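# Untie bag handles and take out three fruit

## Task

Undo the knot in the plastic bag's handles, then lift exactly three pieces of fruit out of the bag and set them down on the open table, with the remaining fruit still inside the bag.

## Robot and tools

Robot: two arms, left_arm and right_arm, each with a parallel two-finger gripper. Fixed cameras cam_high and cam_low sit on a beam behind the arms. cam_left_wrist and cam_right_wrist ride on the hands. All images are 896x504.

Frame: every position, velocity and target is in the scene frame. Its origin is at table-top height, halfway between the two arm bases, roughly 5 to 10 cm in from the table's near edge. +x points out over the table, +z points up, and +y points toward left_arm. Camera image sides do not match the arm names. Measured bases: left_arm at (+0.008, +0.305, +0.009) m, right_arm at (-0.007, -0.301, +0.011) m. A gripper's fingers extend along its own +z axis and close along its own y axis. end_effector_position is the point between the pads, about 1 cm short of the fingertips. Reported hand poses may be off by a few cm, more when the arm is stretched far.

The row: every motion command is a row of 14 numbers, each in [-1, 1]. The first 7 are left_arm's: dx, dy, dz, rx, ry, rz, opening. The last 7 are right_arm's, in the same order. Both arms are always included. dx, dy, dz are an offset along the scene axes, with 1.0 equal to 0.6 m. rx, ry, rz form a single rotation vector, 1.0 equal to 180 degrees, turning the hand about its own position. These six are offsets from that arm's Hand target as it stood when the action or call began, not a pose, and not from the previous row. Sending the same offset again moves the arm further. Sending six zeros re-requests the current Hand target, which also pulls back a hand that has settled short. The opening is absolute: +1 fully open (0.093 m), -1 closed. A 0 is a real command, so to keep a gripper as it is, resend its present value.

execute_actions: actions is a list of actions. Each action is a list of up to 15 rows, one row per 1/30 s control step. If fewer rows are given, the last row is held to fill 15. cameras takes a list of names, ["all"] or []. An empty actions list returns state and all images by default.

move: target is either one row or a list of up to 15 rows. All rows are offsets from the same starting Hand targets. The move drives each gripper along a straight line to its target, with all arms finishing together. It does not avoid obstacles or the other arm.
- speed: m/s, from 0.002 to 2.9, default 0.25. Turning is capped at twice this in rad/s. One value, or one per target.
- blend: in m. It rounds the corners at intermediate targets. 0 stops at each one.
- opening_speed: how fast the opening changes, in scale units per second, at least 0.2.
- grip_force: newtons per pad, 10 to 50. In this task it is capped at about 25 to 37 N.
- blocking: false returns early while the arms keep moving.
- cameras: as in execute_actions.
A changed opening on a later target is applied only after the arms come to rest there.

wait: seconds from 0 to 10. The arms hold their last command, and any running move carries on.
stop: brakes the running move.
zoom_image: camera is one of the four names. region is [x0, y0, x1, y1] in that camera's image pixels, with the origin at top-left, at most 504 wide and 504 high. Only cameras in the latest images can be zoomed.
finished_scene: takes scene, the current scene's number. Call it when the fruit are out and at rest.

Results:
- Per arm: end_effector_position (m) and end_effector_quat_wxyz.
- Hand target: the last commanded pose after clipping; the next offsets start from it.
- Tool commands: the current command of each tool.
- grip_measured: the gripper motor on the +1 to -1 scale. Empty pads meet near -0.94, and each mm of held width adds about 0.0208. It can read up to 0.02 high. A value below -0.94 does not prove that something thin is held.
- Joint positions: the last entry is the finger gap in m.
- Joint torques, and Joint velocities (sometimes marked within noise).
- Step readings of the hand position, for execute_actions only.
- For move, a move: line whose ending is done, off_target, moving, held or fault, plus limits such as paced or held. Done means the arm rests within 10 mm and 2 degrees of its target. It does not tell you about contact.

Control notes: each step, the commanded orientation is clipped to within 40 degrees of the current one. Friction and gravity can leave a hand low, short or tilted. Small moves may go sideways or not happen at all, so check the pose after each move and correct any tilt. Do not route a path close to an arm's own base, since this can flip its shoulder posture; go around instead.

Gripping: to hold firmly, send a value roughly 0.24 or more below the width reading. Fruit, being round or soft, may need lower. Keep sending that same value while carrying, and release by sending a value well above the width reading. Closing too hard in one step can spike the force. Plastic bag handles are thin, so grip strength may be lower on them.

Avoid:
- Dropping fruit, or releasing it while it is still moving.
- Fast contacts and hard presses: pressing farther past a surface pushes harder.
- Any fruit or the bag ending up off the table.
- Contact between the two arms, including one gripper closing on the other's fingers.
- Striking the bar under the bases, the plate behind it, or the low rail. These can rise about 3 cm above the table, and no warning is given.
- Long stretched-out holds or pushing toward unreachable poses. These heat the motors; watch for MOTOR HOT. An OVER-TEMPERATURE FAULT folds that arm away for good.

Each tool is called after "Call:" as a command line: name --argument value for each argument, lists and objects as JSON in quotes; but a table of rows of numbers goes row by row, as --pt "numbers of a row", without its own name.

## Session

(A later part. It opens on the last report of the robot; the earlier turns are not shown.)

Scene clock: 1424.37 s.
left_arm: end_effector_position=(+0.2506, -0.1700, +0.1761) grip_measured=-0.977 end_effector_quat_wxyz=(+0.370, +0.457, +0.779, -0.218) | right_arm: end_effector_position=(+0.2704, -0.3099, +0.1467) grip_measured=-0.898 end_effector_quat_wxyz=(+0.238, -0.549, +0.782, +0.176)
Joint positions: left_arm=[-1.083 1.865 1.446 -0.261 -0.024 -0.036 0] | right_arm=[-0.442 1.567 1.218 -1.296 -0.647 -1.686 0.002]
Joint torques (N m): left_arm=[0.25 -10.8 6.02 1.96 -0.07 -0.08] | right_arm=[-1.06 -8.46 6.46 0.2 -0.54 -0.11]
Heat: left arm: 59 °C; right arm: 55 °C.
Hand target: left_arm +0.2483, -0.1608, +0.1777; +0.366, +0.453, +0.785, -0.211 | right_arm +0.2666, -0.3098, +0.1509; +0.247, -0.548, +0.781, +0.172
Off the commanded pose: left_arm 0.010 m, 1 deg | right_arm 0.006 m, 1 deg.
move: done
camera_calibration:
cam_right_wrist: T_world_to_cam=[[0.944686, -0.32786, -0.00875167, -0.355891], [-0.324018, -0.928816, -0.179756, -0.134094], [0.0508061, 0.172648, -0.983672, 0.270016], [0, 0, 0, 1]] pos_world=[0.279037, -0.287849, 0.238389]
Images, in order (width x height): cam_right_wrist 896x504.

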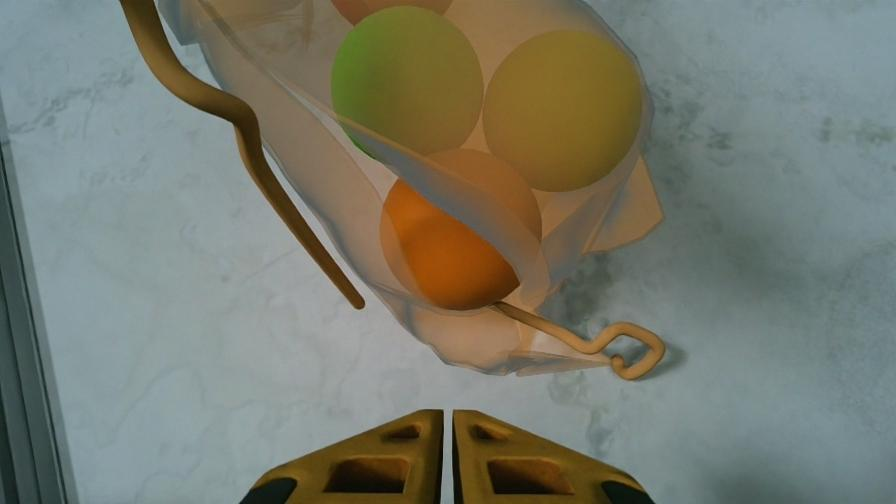

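Call:
move --target '[0.032,0.0,0.0,0,0,0,-1,0,0,0,0,0,0,-0.9]' --speed 0.08 --cameras '["cam_right_wrist"]'

Call:
zoom_image --camera "cam_right_wrist" --region '[280, 60, 680, 400]'

Scene clock: 1434.57 s.
left_arm: end_effector_position=(+0.2669, -0.1599, +0.1749) grip_measured=-0.977 end_effector_quat_wxyz=(+0.371, +0.447, +0.786, -0.210) | right_arm: end_effector_position=(+0.2704, -0.3099, +0.1467) grip_measured=-0.898 end_effector_quat_wxyz=(+0.238, -0.549, +0.782, +0.176)
Joint positions: left_arm=[-1.044 1.865 1.446 -0.268 -0.017 -0.028 0] | right_arm=[-0.442 1.567 1.218 -1.296 -0.647 -1.686 0.002]
Joint torques (N m): left_arm=[0.73 -8.35 9.39 1.91 0.13 0.11] | right_arm=[-1.17 -8.27 6.39 0.2 -0.51 -0.1]
Heat: left arm: 62 °C; right arm: 54 °C.
Hand target: left_arm +0.2674, -0.1608, +0.1777; +0.366, +0.453, +0.785, -0.211 | right_arm +0.2666, -0.3098, +0.1509; +0.247, -0.548, +0.781, +0.172
Off the commanded pose: left_arm 0.003 m, 1 deg | right_arm 0.006 m, 1 deg.
move: done
camera_calibration:
cam_right_wrist: T_world_to_cam=[[0.944686, -0.32786, -0.00875167, -0.355891], [-0.324018, -0.928816, -0.179756, -0.134094], [0.0508061, 0.172648, -0.983672, 0.270016], [0, 0, 0, 1]] pos_world=[0.279037, -0.287849, 0.238389]
Images, in order (width x height): cam_right_wrist 896x504.

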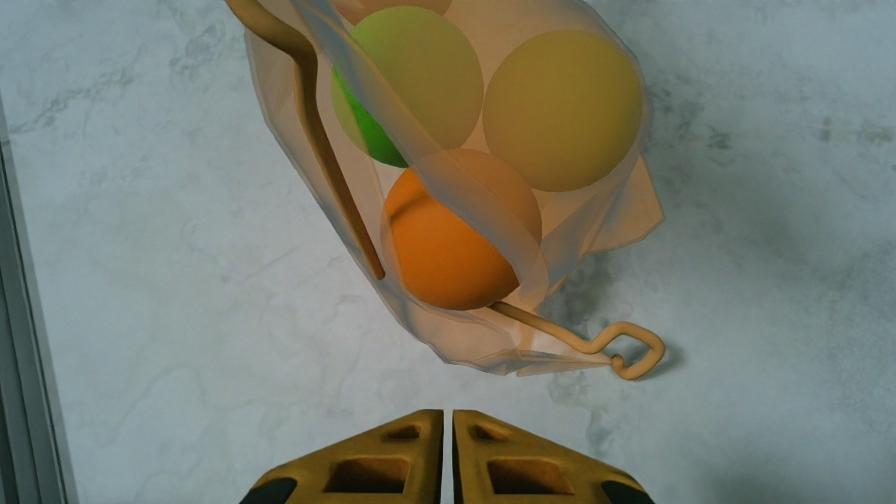

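Scaled by 1.260 from the camera's 896x504 image, which has a finer 1280x720 frame.

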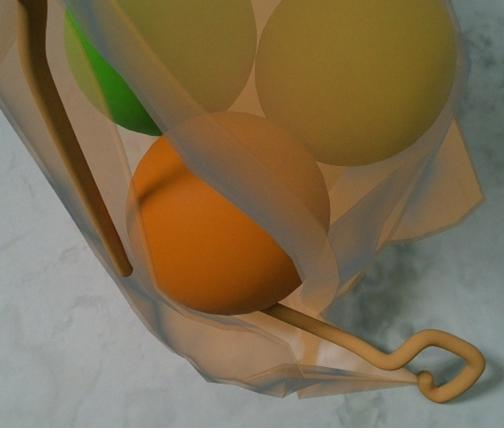

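Call:
execute_actions --actions '[]' --cameras '["cam_low","cam_left_wrist"]'

Call:
zoom_image --camera "cam_low" --region '[170, 220, 370, 360]'

Call:
zoom_image --camera "cam_left_wrist" --region '[280, 80, 680, 480]'

Scene clock: 1462.13 s.
left_arm: end_effector_position=(+0.2665, -0.1601, +0.1748) grip_measured=-0.977 end_effector_quat_wxyz=(+0.370, +0.448, +0.786, -0.211) | right_arm: end_effector_position=(+0.2704, -0.3099, +0.1467) grip_measured=-0.898 end_effector_quat_wxyz=(+0.238, -0.549, +0.782, +0.176)
Joint positions: left_arm=[-1.044 1.865 1.446 -0.269 -0.014 -0.027 0] | right_arm=[-0.442 1.567 1.218 -1.296 -0.647 -1.686 0.002]
Joint velocities: within noise
Joint torques (N m): left_arm=[0.61 -8.4 9.33 1.95 0.11 0.04] | right_arm=[-1.2 -8.28 6.31 0.22 -0.49 -0.09]
Heat: left arm: 60 °C; right arm: 53 °C.
Hand target: left_arm +0.2674, -0.1608, +0.1777; +0.366, +0.453, +0.785, -0.211 | right_arm +0.2666, -0.3098, +0.1509; +0.247, -0.548, +0.781, +0.172
Tool commands: left_gripper/opening=-1.0 right_gripper/opening=-0.9
Off the commanded pose: left_arm 0.003 m, 1 deg | right_arm 0.006 m, 1 deg.
camera_calibration:
cam_left_wrist: T_world_to_cam=[[-0.864637, -0.502396, -0.000870899, 0.149399], [-0.451824, 0.778358, -0.435907, 0.360902], [0.219676, -0.376508, -0.899992, 0.127457], [0, 0, 0, 1]] pos_world=[0.264241, -0.157865, 0.27216]
Images, in order (width x height): cam_low 896x504, cam_left_wrist 896x504.

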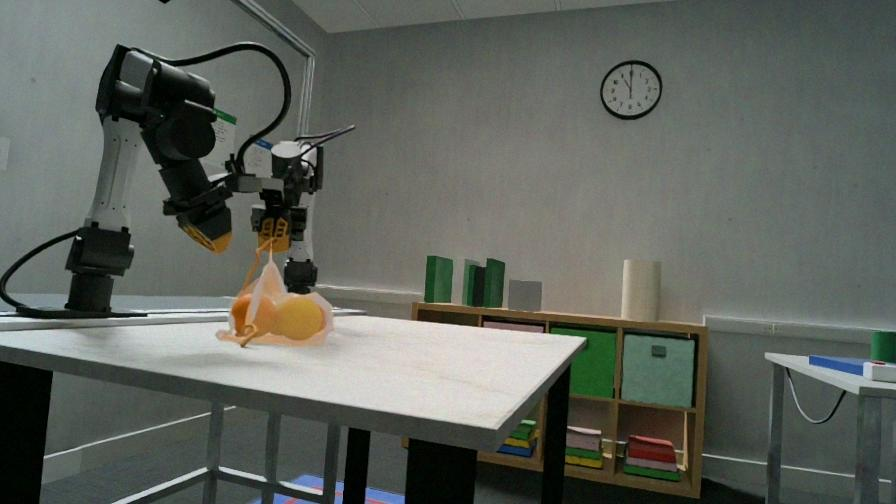

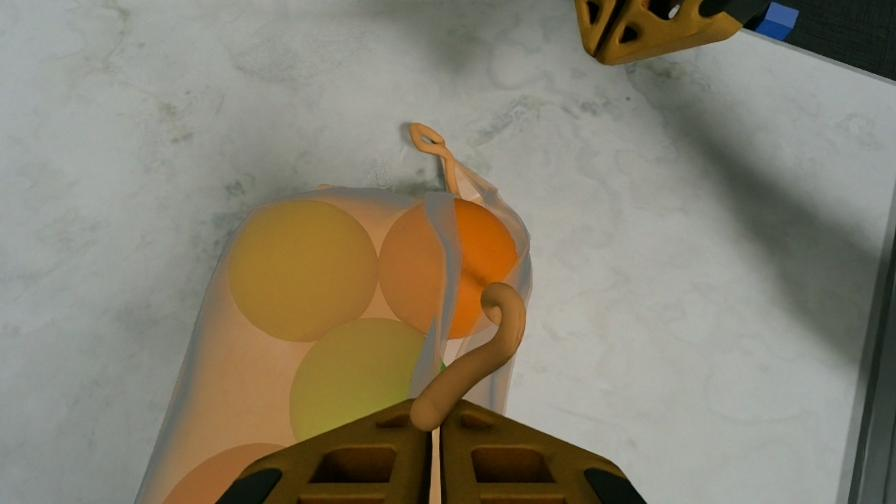

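Scaled by 2.520 from the camera's 896x504 image, which has a finer 1280x720 frame.

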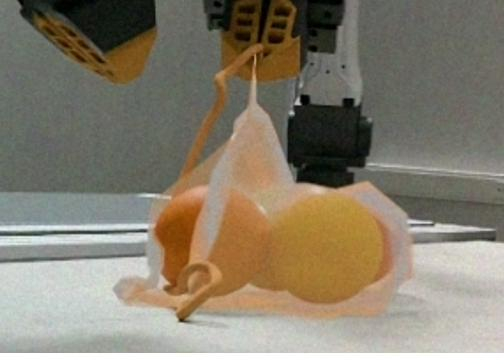

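Scaled by 1.260 from the camera's 896x504 image, which has a finer 1280x720 frame.

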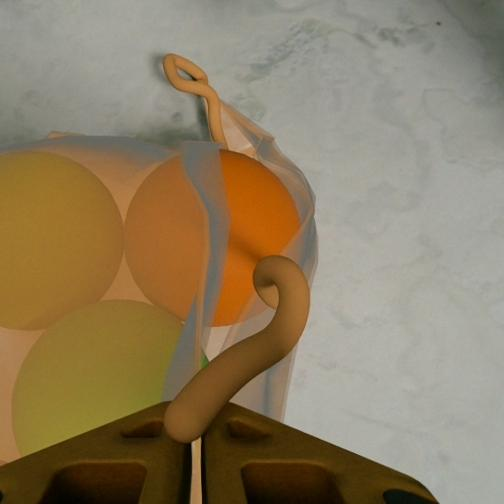

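Call:
move --pt "0 0 0 0 0 0 -1 -0.0077 0.058 -0.045 0 0 0 -0.94" --pt "0 0 0 0 0 0 -1 -0.002 0.125 -0.1217 0 0 0 -0.94" --speed 0.08 --blend 0.01 --cameras '["cam_right_wrist","cam_left_wrist"]'

Call:
zoom_image --camera "cam_right_wrist" --region '[280, 160, 680, 500]'

Scene clock: 1499.37 s.
left_arm: end_effector_position=(+0.2665, -0.1601, +0.1748) grip_measured=-0.977 end_effector_quat_wxyz=(+0.370, +0.448, +0.786, -0.211) | right_arm: end_effector_position=(+0.2659, -0.2351, +0.0771) grip_measured=-0.938 end_effector_quat_wxyz=(+0.243, -0.545, +0.781, +0.182)
Joint positions: left_arm=[-1.044 1.865 1.446 -0.269 -0.014 -0.027 0] | right_arm=[-0.156 1.477 0.852 -0.803 -0.653 -1.322 0]
Joint torques (N m): left_arm=[0.65 -8.4 9.35 1.94 0.1 0.08] | right_arm=[0.29 -7.12 6.22 0.94 -0.31 0.05]
Heat: left arm: 59 °C; right arm: 52 °C.
Hand target: left_arm +0.2674, -0.1608, +0.1777; +0.366, +0.453, +0.785, -0.211 | right_arm +0.2654, -0.2348, +0.0779; +0.247, -0.548, +0.781, +0.172
Off the commanded pose: left_arm 0.003 m, 1 deg | right_arm 0.001 m, 1 deg.
move: done
camera_calibration:
cam_left_wrist: T_world_to_cam=[[-0.864637, -0.502396, -0.000870899, 0.149399], [-0.451824, 0.778358, -0.435907, 0.360902], [0.219676, -0.376508, -0.899992, 0.127457], [0, 0, 0, 1]] pos_world=[0.264241, -0.157865, 0.27216]
cam_right_wrist: T_world_to_cam=[[0.943377, -0.331383, -0.0150016, -0.327732], [-0.327808, -0.924364, -0.195175, -0.0752451], [0.0508108, 0.189041, -0.980654, 0.192397], [0, 0, 0, 1]] pos_world=[0.274733, -0.21453, 0.169073]
Images, in order (width x height): cam_left_wrist 896x504, cam_right_wrist 896x504.

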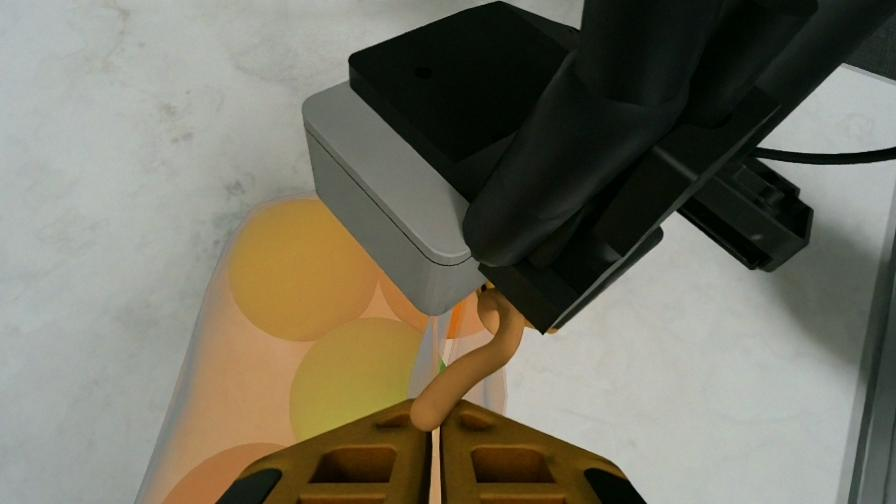

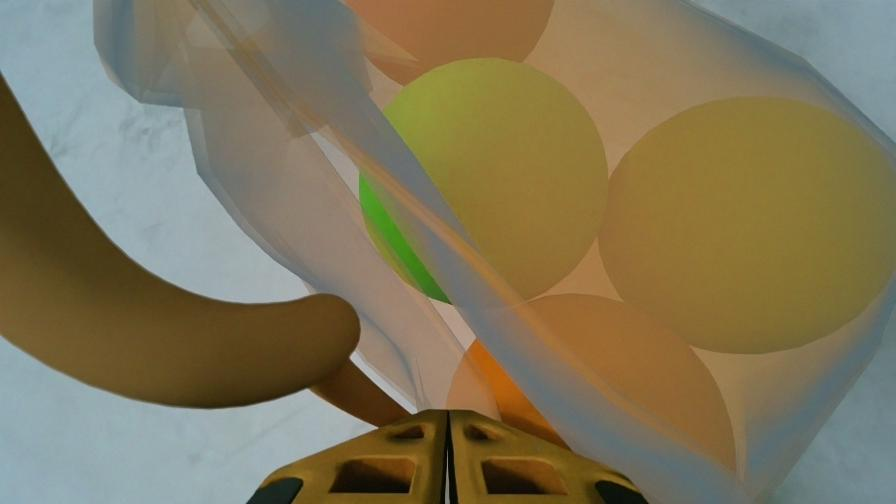

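Scaled by 1.260 from the camera's 896x504 image, which has a finer 1280x720 frame.

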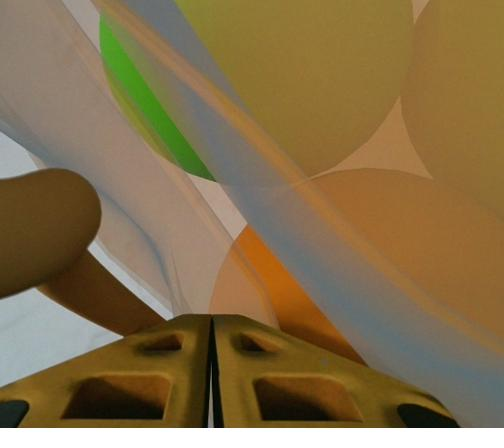

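Call:
move --pt "0 0 0 0 0 0 -1 0 0 0.033 0 0 0 -0.94" --pt "0 0 0 0 0 0 -1 0.03 -0.01 0.033 0 0 0 -0.94" --speed 0.08 --cameras '["cam_right_wrist"]'

Call:
zoom_image --camera "cam_right_wrist" --region '[280, 160, 680, 500]'

Scene clock: 1514.67 s.
left_arm: end_effector_position=(+0.2665, -0.1601, +0.1748) grip_measured=-0.977 end_effector_quat_wxyz=(+0.370, +0.448, +0.786, -0.211) | right_arm: end_effector_position=(+0.2784, -0.2361, +0.0935) grip_measured=-0.938 end_effector_quat_wxyz=(+0.247, -0.548, +0.779, +0.178)
Joint positions: left_arm=[-1.044 1.865 1.446 -0.269 -0.014 -0.027 0] | right_arm=[-0.156 1.491 0.933 -0.857 -0.653 -1.324 0]
Joint torques (N m): left_arm=[0.69 -8.35 9.37 1.94 0.09 0.07] | right_arm=[-1.06 -4.37 11.03 0.57 -0.32 -0.1]
Heat: left arm: 59 °C; right arm: 52 °C.
Hand target: left_arm +0.2674, -0.1608, +0.1777; +0.366, +0.453, +0.785, -0.211 | right_arm +0.2834, -0.2408, +0.0977; +0.247, -0.548, +0.781, +0.172
Off the commanded pose: left_arm 0.003 m, 1 deg | right_arm 0.008 m, 1 deg.
move: done
camera_calibration:
cam_right_wrist: T_world_to_cam=[[0.944212, -0.329338, -0.000737577, -0.340717], [-0.32298, -0.92554, -0.197637, -0.0703916], [0.0644067, 0.186849, -0.980275, 0.203755], [0, 0, 0, 1]] pos_world=[0.285851, -0.215433, 0.185573]
Images, in order (width x height): cam_right_wrist 896x504.

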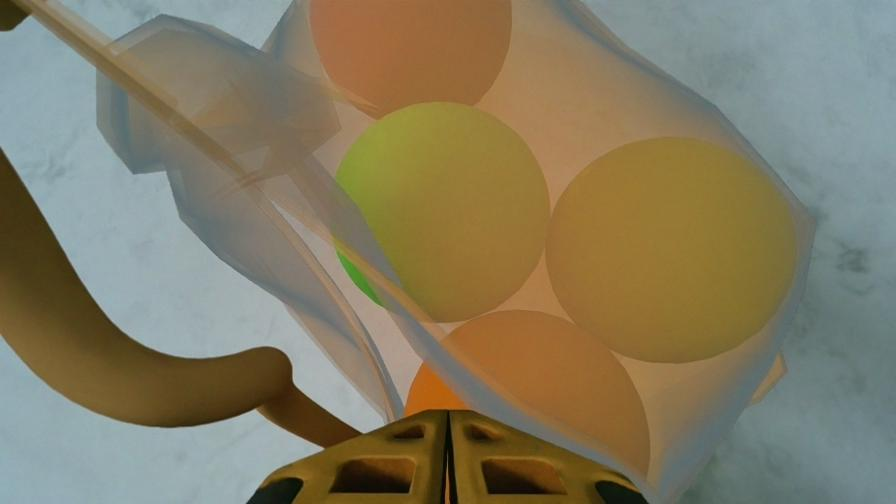

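Scaled by 1.260 from the camera's 896x504 image, which has a finer 1280x720 frame.

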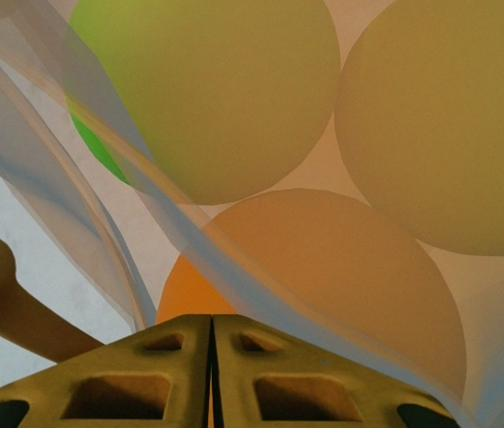

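Call:
move --pt "0 0 0 0 0 0 -1 0.005 0.007 -0.04 0 0 0 -0.94" --pt "0 0 0 0 0 0 -1 0.005 0.007 -0.04 0 0 0 -0.3" --speed 0.06 --opening_speed 0.5 --cameras '["cam_right_wrist"]'

Call:
zoom_image --camera "cam_right_wrist" --region '[280, 160, 680, 500]'

Scene clock: 1538.50 s.
left_arm: end_effector_position=(+0.2665, -0.1601, +0.1748) grip_measured=-0.977 end_effector_quat_wxyz=(+0.370, +0.448, +0.786, -0.211) | right_arm: end_effector_position=(+0.2885, -0.2366, +0.0813) grip_measured=-0.302 end_effector_quat_wxyz=(+0.255, -0.550, +0.777, +0.171)
Joint positions: left_arm=[-1.044 1.865 1.446 -0.269 -0.014 -0.027 0] | right_arm=[-0.151 1.53 0.915 -0.773 -0.653 -1.315 0.031]
Joint torques (N m): left_arm=[0.68 -8.38 9.36 1.93 0.08 0.06] | right_arm=[0.23 -4.59 6.38 1.02 -0.28 0.1]
Heat: left arm: 59 °C; right arm: 56 °C.
Hand target: left_arm +0.2674, -0.1608, +0.1777; +0.366, +0.453, +0.785, -0.211 | right_arm +0.2865, -0.2367, +0.0737; +0.247, -0.548, +0.781, +0.172
Off the commanded pose: left_arm 0.003 m, 1 deg | right_arm 0.008 m, 1 deg.
move: done
camera_calibration:
cam_right_wrist: T_world_to_cam=[[0.94375, -0.330083, 0.0195492, -0.352132], [-0.319549, -0.925637, -0.202695, -0.0705795], [0.0850016, 0.185047, -0.979047, 0.184663], [0, 0, 0, 1]] pos_world=[0.294074, -0.215735, 0.173372]
Images, in order (width x height): cam_right_wrist 896x504.

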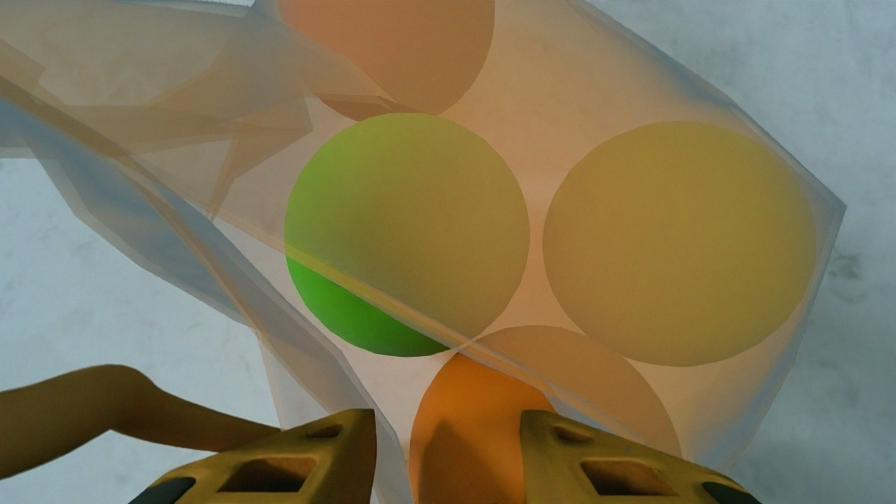

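Scaled by 1.260 from the camera's 896x504 image, which has a finer 1280x720 frame.

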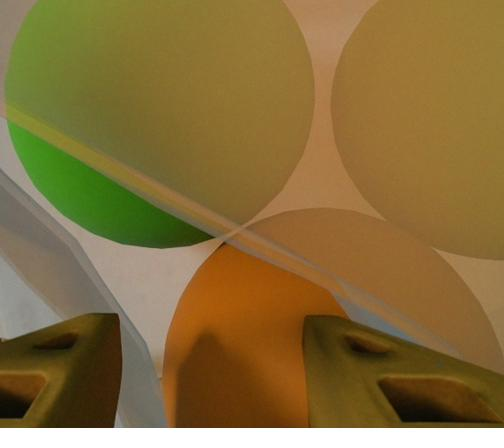

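Call:
move --pt "-0.01 0 0 0 0 0 -1 0.02 -0.0055 0.003 0 0 0 -0.3" --pt "-0.02 0 0 0 0 0 -1 0.02 -0.0055 0.003 0 0 0 0.15" --pt "-0.02 0 0 0 0 0 -1 0.04 -0.011 0.003 0 0 0 0.15" --pt "-0.02 0 0 0 0 0 -1 0.04 -0.011 0.003 0 0 0 0.6" --speed 0.06 --opening_speed 0.6 --cameras '["cam_right_wrist"]'

Call:
zoom_image --camera "cam_right_wrist" --region '[220, 120, 700, 500]'

Scene clock: 1571.53 s.
left_arm: end_effector_position=(+0.2572, -0.1652, +0.1747) grip_measured=-0.977 end_effector_quat_wxyz=(+0.368, +0.456, +0.781, -0.214) | right_arm: end_effector_position=(+0.3048, -0.2392, +0.0754) grip_measured=+0.598 end_effector_quat_wxyz=(+0.248, -0.548, +0.779, +0.177)
Joint positions: left_arm=[-1.065 1.865 1.446 -0.269 -0.015 -0.027 0] | right_arm=[-0.151 1.616 0.981 -0.773 -0.653 -1.316 0.074]
Joint torques (N m): left_arm=[0.13 -9.94 7.3 1.99 -0.1 -0.11] | right_arm=[-0.68 -4.75 10.11 0.75 -0.34 -0.04]
Heat: left arm: 60 °C; right arm: 53 °C.
Hand target: left_arm +0.2554, -0.1609, +0.1777; +0.366, +0.453, +0.785, -0.211 | right_arm +0.3105, -0.2433, +0.0755; +0.247, -0.547, +0.781, +0.172
Off the commanded pose: left_arm 0.006 m, 1 deg | right_arm 0.007 m, 1 deg.
move: done
camera_calibration:
cam_right_wrist: T_world_to_cam=[[0.944054, -0.32979, 0.000664392, -0.36687], [-0.323077, -0.925239, -0.198881, -0.0680181], [0.0662036, 0.187539, -0.980023, 0.184542], [0, 0, 0, 1]] pos_world=[0.312153, -0.218532, 0.167572]
Images, in order (width x height): cam_right_wrist 896x504.

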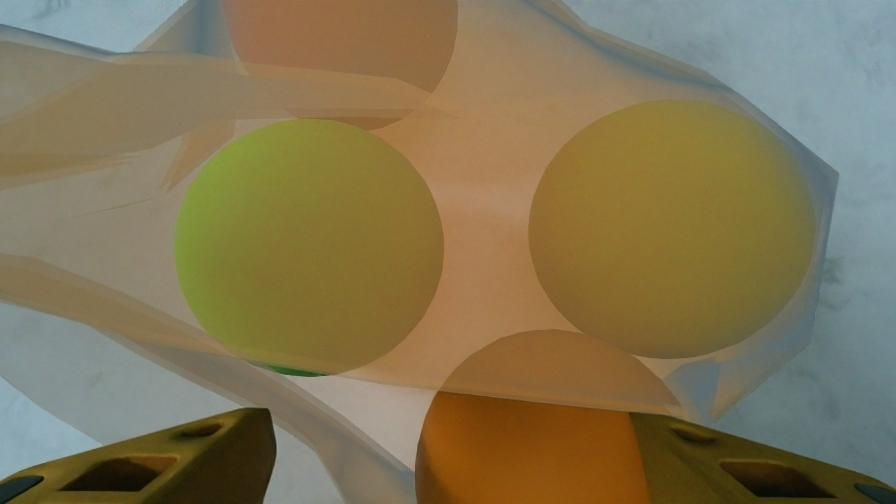

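Scaled by 1.050 from the camera's 896x504 image, which has a finer 1280x720 frame.

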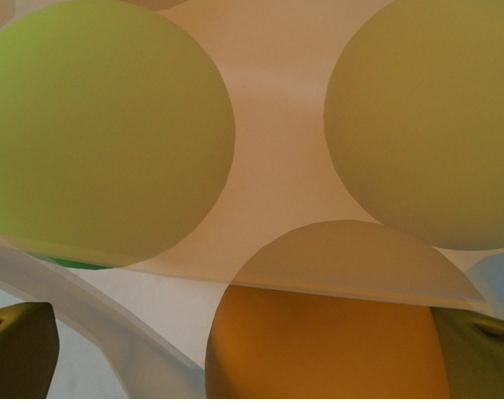

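Call:
move --pt "-0.03 -0.012 -0.01 0 0 0 -1 0.0 0.0 0.03 0 0 0 0.6" --speed 0.06 --cameras '["cam_right_wrist"]'

Call:
zoom_image --camera "cam_right_wrist" --region '[220, 120, 700, 500]'

Scene clock: 1614.50 s.
left_arm: end_effector_position=(+0.2379, -0.1723, +0.1695) grip_measured=-0.977 end_effector_quat_wxyz=(+0.363, +0.458, +0.783, -0.213) | right_arm: end_effector_position=(+0.3056, -0.2389, +0.0848) grip_measured=+0.598 end_effector_quat_wxyz=(+0.243, -0.546, +0.781, +0.183)
Joint positions: left_arm=[-1.114 1.865 1.434 -0.268 -0.049 -0.057 0] | right_arm=[-0.151 1.616 1.023 -0.831 -0.653 -1.317 0.074]
Joint torques (N m): left_arm=[0.17 -10.03 6.2 2.18 -0.13 -0.11] | right_arm=[-0.92 -7.13 10.86 0.5 -0.33 -0.08]
Heat: left arm: 65 °C; right arm: 55 °C.
Hand target: left_arm +0.2374, -0.1681, +0.1717; +0.366, +0.453, +0.785, -0.211 | right_arm +0.3105, -0.2433, +0.0935; +0.247, -0.548, +0.781, +0.172
Off the commanded pose: left_arm 0.005 m, 1 deg | right_arm 0.011 m, 1 deg.
move: off_target (right_arm)
camera_calibration:
cam_right_wrist: T_world_to_cam=[[0.943789, -0.330215, -0.0148641, -0.366261], [-0.326606, -0.92466, -0.195789, -0.0646667], [0.0509083, 0.189638, -0.980533, 0.198746], [0, 0, 0, 1]] pos_world=[0.314434, -0.218429, 0.176772]
Images, in order (width x height): cam_right_wrist 896x504.

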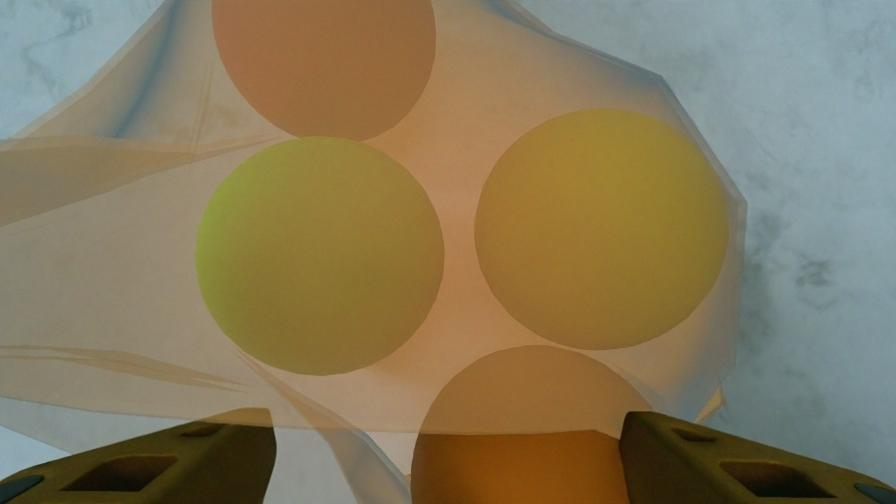

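Scaled by 1.050 from the camera's 896x504 image, which has a finer 1280x720 frame.

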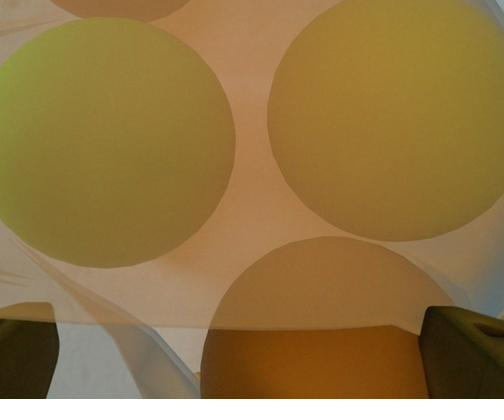

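Call:
execute_actions --actions '[]' --cameras '["cam_low","cam_left_wrist","cam_high"]'

Call:
zoom_image --camera "cam_low" --region '[170, 220, 370, 360]'

Call:
zoom_image --camera "cam_left_wrist" --region '[280, 80, 680, 480]'

Call:
zoom_image --camera "cam_high" --region '[350, 120, 510, 260]'

Scene clock: 1633.23 s.
left_arm: end_effector_position=(+0.2379, -0.1723, +0.1695) grip_measured=-0.977 end_effector_quat_wxyz=(+0.363, +0.458, +0.783, -0.213) | right_arm: end_effector_position=(+0.3055, -0.2389, +0.0847) grip_measured=+0.598 end_effector_quat_wxyz=(+0.243, -0.546, +0.781, +0.183)
Joint positions: left_arm=[-1.114 1.865 1.434 -0.268 -0.049 -0.057 0] | right_arm=[-0.151 1.616 1.023 -0.832 -0.653 -1.317 0.074]
Joint velocities: within noise
Joint torques (N m): left_arm=[0.2 -10.03 6.28 2.17 -0.13 -0.1] | right_arm=[-0.84 -7.21 10.99 0.46 -0.29 -0.08]
Heat: left arm: 66 °C; right arm: 58 °C.
Hand target: left_arm +0.2374, -0.1681, +0.1717; +0.366, +0.453, +0.785, -0.211 | right_arm +0.3105, -0.2433, +0.0935; +0.247, -0.548, +0.781, +0.172
Tool commands: left_gripper/opening=-1.0 right_gripper/opening=+0.6
Off the commanded pose: left_arm 0.005 m, 1 deg | right_arm 0.011 m, 1 deg.
camera_calibration:
cam_left_wrist: T_world_to_cam=[[-0.876039, -0.48224, -0.000232338, 0.124516], [-0.436183, 0.792577, -0.426106, 0.352292], [0.205669, -0.373184, -0.904673, 0.129142], [0, 0, 0, 1]] pos_world=[0.236185, -0.170978, 0.266974]
Images, in order (width x height): cam_high 896x504, cam_low 896x504, cam_left_wrist 896x504.

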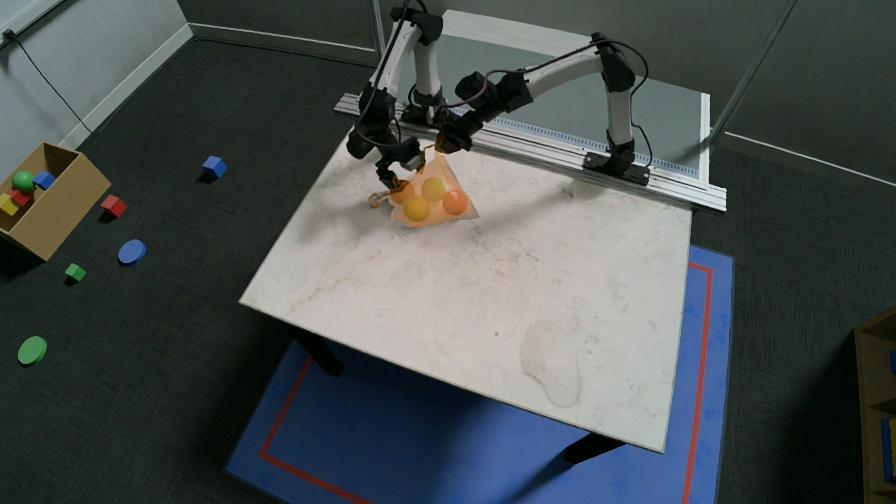

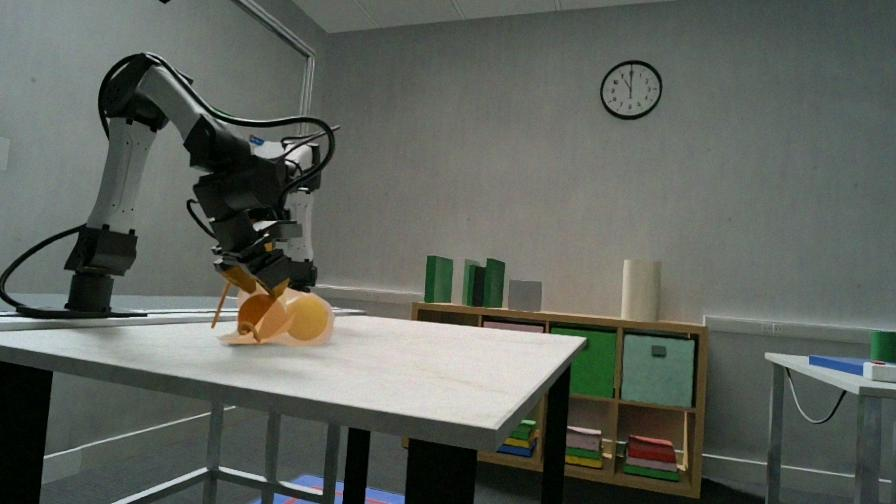

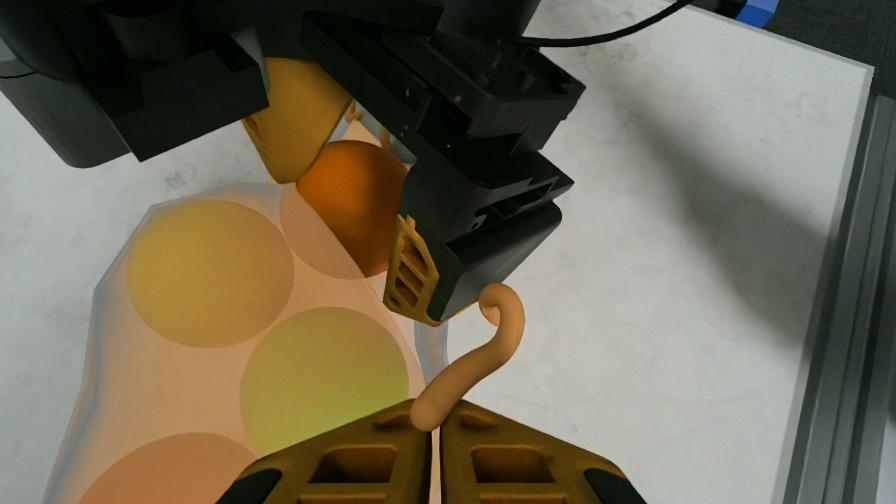

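Scaled by 2.520 from the camera's 896x504 image, which has a finer 1280x720 frame.

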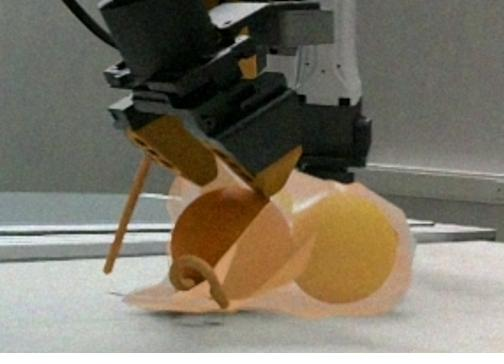

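Scaled by 1.260 from the camera's 896x504 image, which has a finer 1280x720 frame.

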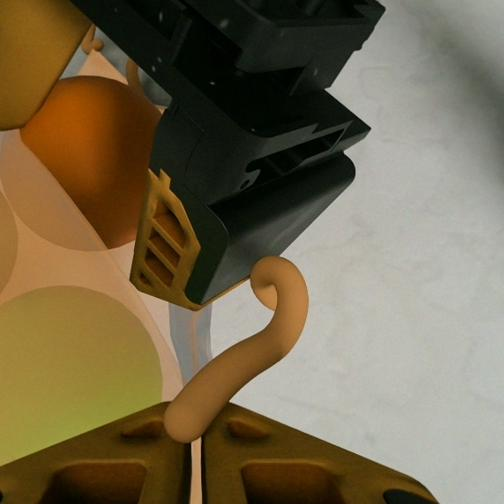

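Scaled by 3.150 from the camera's 896x504 image, which has a finer 1280x720 frame.

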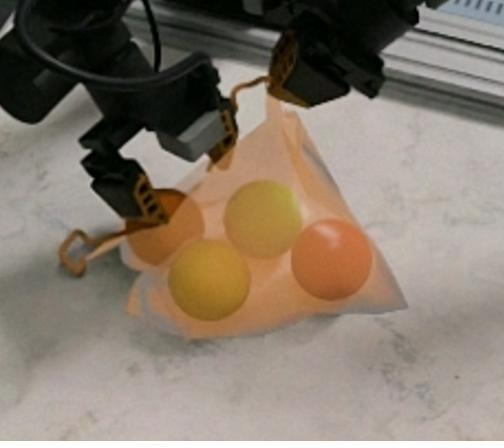

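Call:
move --pt "0 0 0 0 0 0 -1 0.0 -0.0 0.08 0 0 0 0.6" --pt "0.06 0.0 0.0 0 0 0 -1 -0.04 -0.11 0.12 0 0 0 -0.94" --speed 0.1 --cameras '["cam_right_wrist"]'

Call:
zoom_image --camera "cam_right_wrist" --region '[280, 60, 700, 420]'

Scene clock: 1703.73 s.
left_arm: end_effector_position=(+0.2708, -0.1646, +0.1734) grip_measured=-0.977 end_effector_quat_wxyz=(+0.370, +0.448, +0.786, -0.211) | right_arm: end_effector_position=(+0.2828, -0.3066, +0.1589) grip_measured=-0.938 end_effector_quat_wxyz=(+0.242, -0.547, +0.782, +0.174)
Joint positions: left_arm=[-1.041 1.888 1.47 -0.268 -0.011 -0.024 0] | right_arm=[-0.416 1.588 1.289 -1.316 -0.653 -1.648 0]
Joint torques (N m): left_arm=[0.68 -7.36 9.63 2.05 0.12 0.06] | right_arm=[-0.87 -5.24 11.25 0.07 -0.49 -0.08]
Heat: left arm: 67 °C; right arm: 60 °C.
Hand target: left_arm +0.2736, -0.1680, +0.1718; +0.366, +0.453, +0.785, -0.211 | right_arm +0.2864, -0.3092, +0.1655; +0.247, -0.548, +0.781, +0.172
Off the commanded pose: left_arm 0.005 m, 1 deg | right_arm 0.008 m, 1 deg.
move: done
camera_calibration:
cam_right_wrist: T_world_to_cam=[[0.943021, -0.332725, -0.00239003, -0.368506], [-0.327495, -0.926881, -0.183406, -0.122668], [0.0588086, 0.173739, -0.983034, 0.278795], [0, 0, 0, 1]] pos_world=[0.290941, -0.284747, 0.250686]
Images, in order (width x height): cam_right_wrist 896x504.

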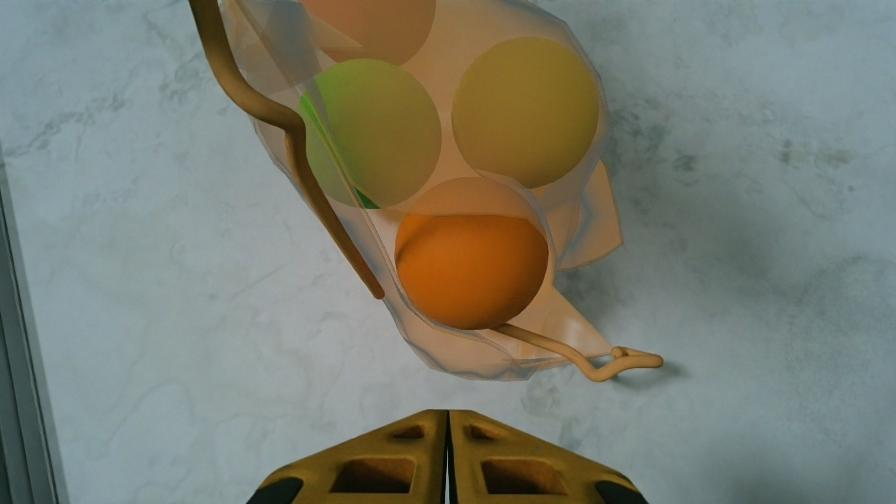

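Scaled by 1.200 from the camera's 896x504 image, which has a finer 1280x720 frame.

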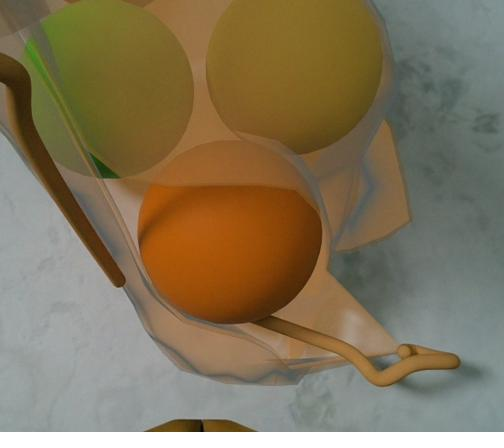

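Call:
zoom_image --camera "cam_right_wrist" --region '[360, 160, 600, 390]'

Scaled by 2.100 from the camera's 896x504 image, which has a finer 1280x720 frame.

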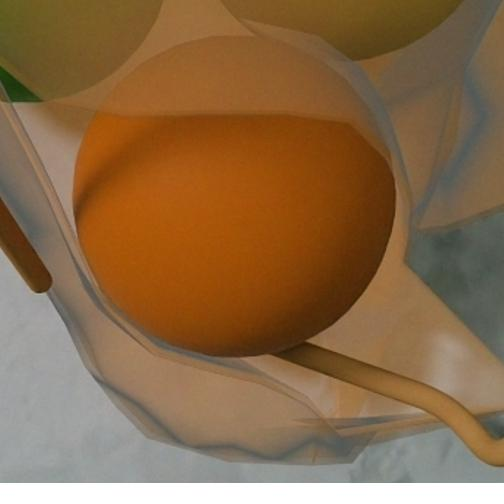

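Call:
move --pt "0 0 0 0 0 0 -1 -0.0167 0.132 -0.083 0 0 0 -0.96" --pt "0 0 0 0 0 0 -1 -0.0167 0.132 -0.188 0 0 0 -0.96" --speed 0.08 --blend 0.01 --cameras '["cam_right_wrist"]'

Call:
zoom_image --camera "cam_right_wrist" --region '[280, 200, 700, 504]'

Scene clock: 1736.37 s.
left_arm: end_effector_position=(+0.2708, -0.1646, +0.1734) grip_measured=-0.977 end_effector_quat_wxyz=(+0.370, +0.448, +0.786, -0.211) | right_arm: end_effector_position=(+0.2779, -0.2299, +0.0593) grip_measured=-0.956 end_effector_quat_wxyz=(+0.254, -0.549, +0.777, +0.174)
Joint positions: left_arm=[-1.041 1.888 1.47 -0.268 -0.011 -0.024 0] | right_arm=[-0.127 1.526 0.815 -0.666 -0.65 -1.285 0]
Joint torques (N m): left_arm=[0.65 -7.38 9.66 2.06 0.1 0.04] | right_arm=[0.29 -4.46 6.39 1.08 -0.27 0.12]
Heat: left arm: 60 °C; right arm: 60 °C.
Hand target: left_arm +0.2736, -0.1680, +0.1718; +0.366, +0.453, +0.785, -0.211 | right_arm +0.2764, -0.2301, +0.0526; +0.247, -0.547, +0.781, +0.172
Off the commanded pose: left_arm 0.005 m, 1 deg | right_arm 0.007 m, 1 deg.
move: done
camera_calibration:
cam_right_wrist: T_world_to_cam=[[0.943932, -0.329868, 0.0133653, -0.339091], [-0.320448, -0.92521, -0.203222, -0.0717842], [0.0794022, 0.187545, -0.979041, 0.165086], [0, 0, 0, 1]] pos_world=[0.283968, -0.209232, 0.15157]
Images, in order (width x height): cam_right_wrist 896x504.

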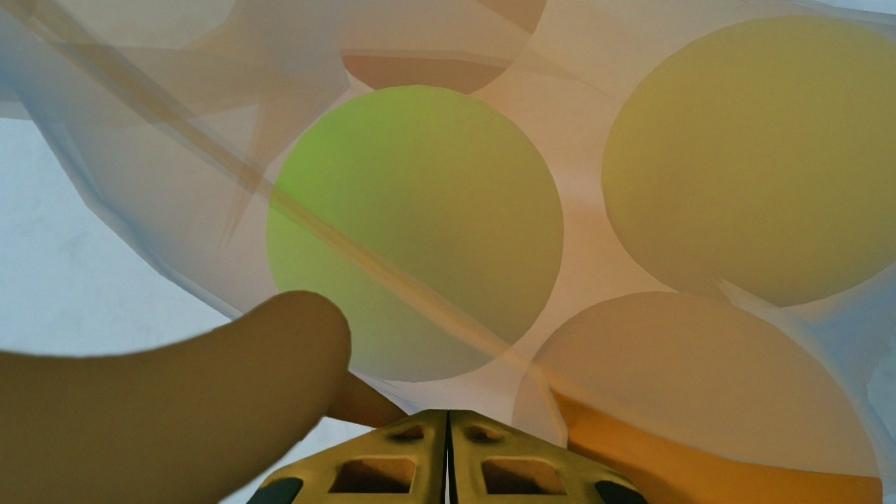

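Scaled by 1.200 from the camera's 896x504 image, which has a finer 1280x720 frame.

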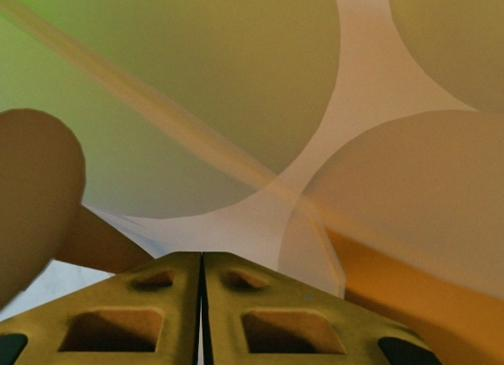

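Call:
move --pt "0 0 0 0 0 0 -1 -0.03 -0.014 0.0 0 0 0 -0.96" --speed 0.06 --cameras '["cam_right_wrist","cam_low"]'

Call:
zoom_image --camera "cam_right_wrist" --region '[280, 200, 700, 504]'

Call:
zoom_image --camera "cam_low" --region '[170, 220, 370, 360]'

Scene clock: 1753.73 s.
left_arm: end_effector_position=(+0.2708, -0.1647, +0.1734) grip_measured=-0.977 end_effector_quat_wxyz=(+0.370, +0.448, +0.786, -0.211) | right_arm: end_effector_position=(+0.2640, -0.2356, +0.0513) grip_measured=-0.956 end_effector_quat_wxyz=(+0.248, -0.549, +0.779, +0.175)
Joint positions: left_arm=[-1.041 1.888 1.47 -0.268 -0.011 -0.024 0] | right_arm=[-0.153 1.506 0.763 -0.665 -0.65 -1.321 0]
Joint torques (N m): left_arm=[0.65 -7.42 9.69 2.05 0.11 0.07] | right_arm=[-1.03 -7.35 6.22 0.62 -0.33 -0.08]
Heat: left arm: 59 °C; right arm: 57 °C.
Hand target: left_arm +0.2736, -0.1680, +0.1718; +0.366, +0.453, +0.785, -0.211 | right_arm +0.2585, -0.2385, +0.0527; +0.247, -0.548, +0.781, +0.172
Off the commanded pose: left_arm 0.005 m, 1 deg | right_arm 0.006 m, 0 deg.
move: done
camera_calibration:
cam_right_wrist: T_world_to_cam=[[0.944262, -0.32916, 0.00466791, -0.327234], [-0.321881, -0.926167, -0.19649, -0.0832962], [0.0689999, 0.184035, -0.980495, 0.16126], [0, 0, 0, 1]] pos_world=[0.271057, -0.214536, 0.143275]
Images, in order (width x height): cam_low 896x504, cam_right_wrist 896x504.

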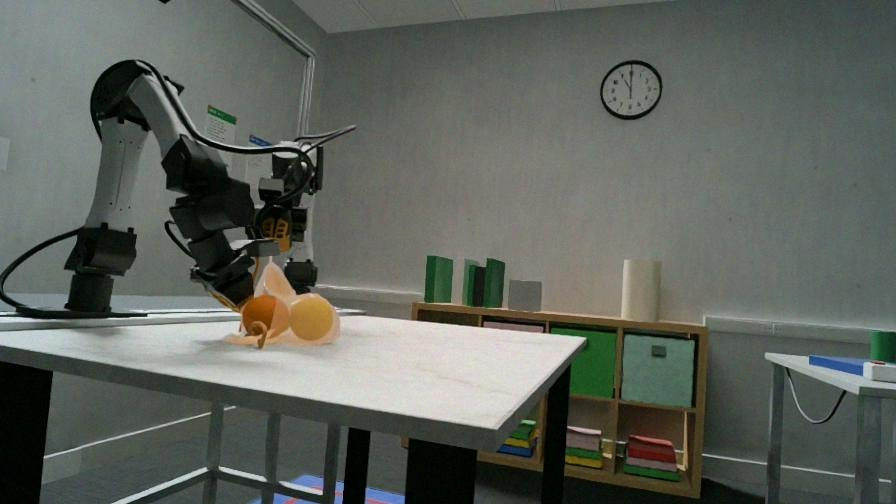

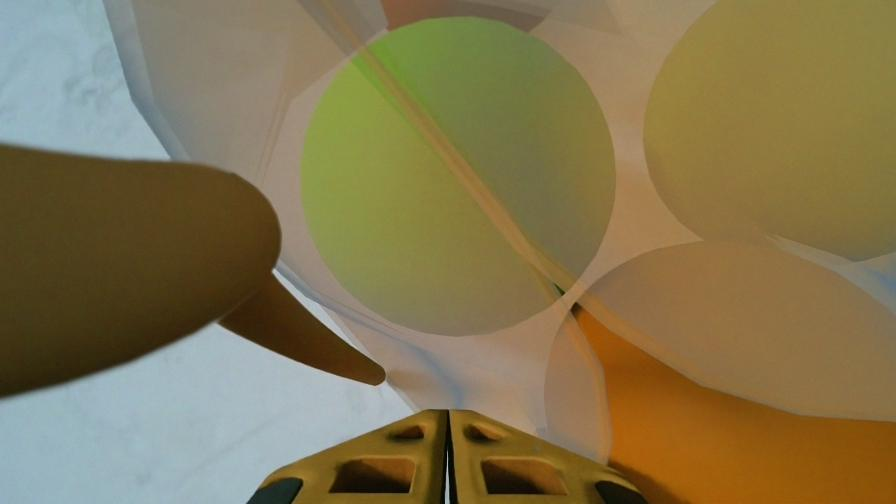

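Scaled by 1.200 from the camera's 896x504 image, which has a finer 1280x720 frame.

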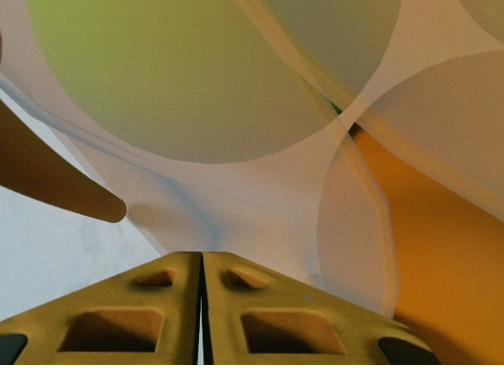

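Scaled by 2.520 from the camera's 896x504 image, which has a finer 1280x720 frame.

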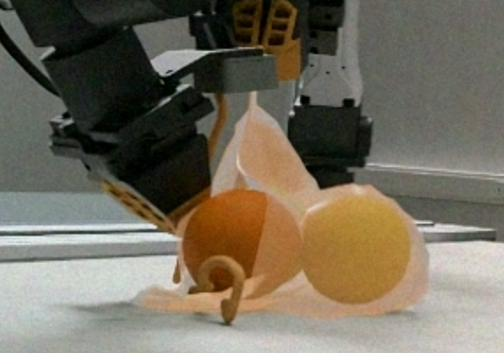

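Call:
move --pt "0 0 0 0 0 0 -1 0.0 -0.02 0.1 0 0 0 -0.96" --pt "-0.05 -0.01 0.0 0 0 0 -1 0.02 -0.125 0.18 0 0 0 -0.96" --speed 0.1 --blend 0.01 --cameras '["cam_right_wrist"]'

Call:
zoom_image --camera "cam_right_wrist" --region '[340, 110, 700, 420]'

Scene clock: 1781.83 s.
left_arm: end_effector_position=(+0.2446, -0.1784, +0.1731) grip_measured=-0.977 end_effector_quat_wxyz=(+0.368, +0.457, +0.781, -0.216) | right_arm: end_effector_position=(+0.2671, -0.3102, +0.1551) grip_measured=-0.956 end_effector_quat_wxyz=(+0.243, -0.549, +0.781, +0.173)
Joint positions: left_arm=[-1.106 1.888 1.47 -0.268 -0.044 -0.053 0] | right_arm=[-0.452 1.546 1.229 -1.323 -0.651 -1.695 0]
Joint torques (N m): left_arm=[0.06 -9.83 6.46 2.09 -0.11 -0.11] | right_arm=[-0.95 -4.52 11.11 0.01 -0.48 -0.05]
Heat: left arm: 57 °C; right arm: 54 °C.
Hand target: left_arm +0.2435, -0.1740, +0.1718; +0.366, +0.453, +0.785, -0.211 | right_arm +0.2704, -0.3134, +0.1607; +0.247, -0.548, +0.781, +0.172
Off the commanded pose: left_arm 0.005 m, 1 deg | right_arm 0.007 m, 0 deg.
move: done
camera_calibration:
cam_right_wrist: T_world_to_cam=[[0.943661, -0.330911, 0.00162812, -0.355115], [-0.324996, -0.927697, -0.183728, -0.132649], [0.062308, 0.172848, -0.982976, 0.275266], [0, 0, 0, 1]] pos_world=[0.274847, -0.288148, 0.246786]
Images, in order (width x height): cam_right_wrist 896x504.

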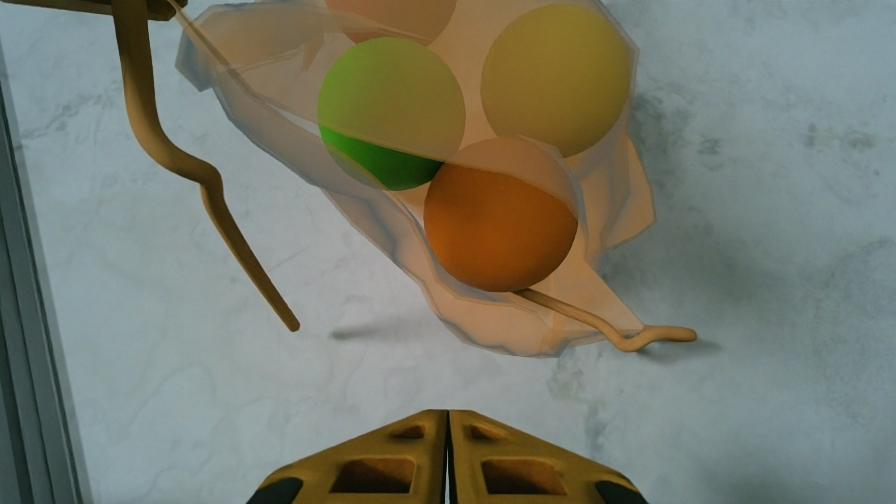

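Scaled by 1.400 from the camera's 896x504 image, which has a finer 1280x720 frame.

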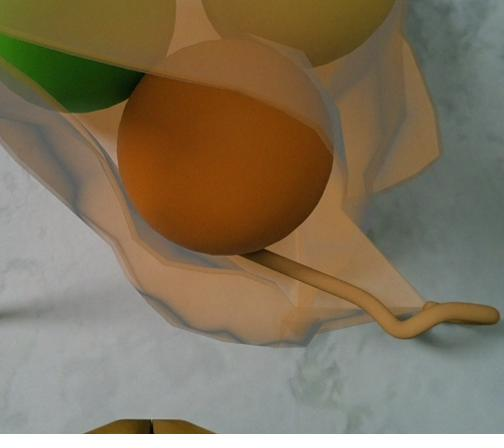

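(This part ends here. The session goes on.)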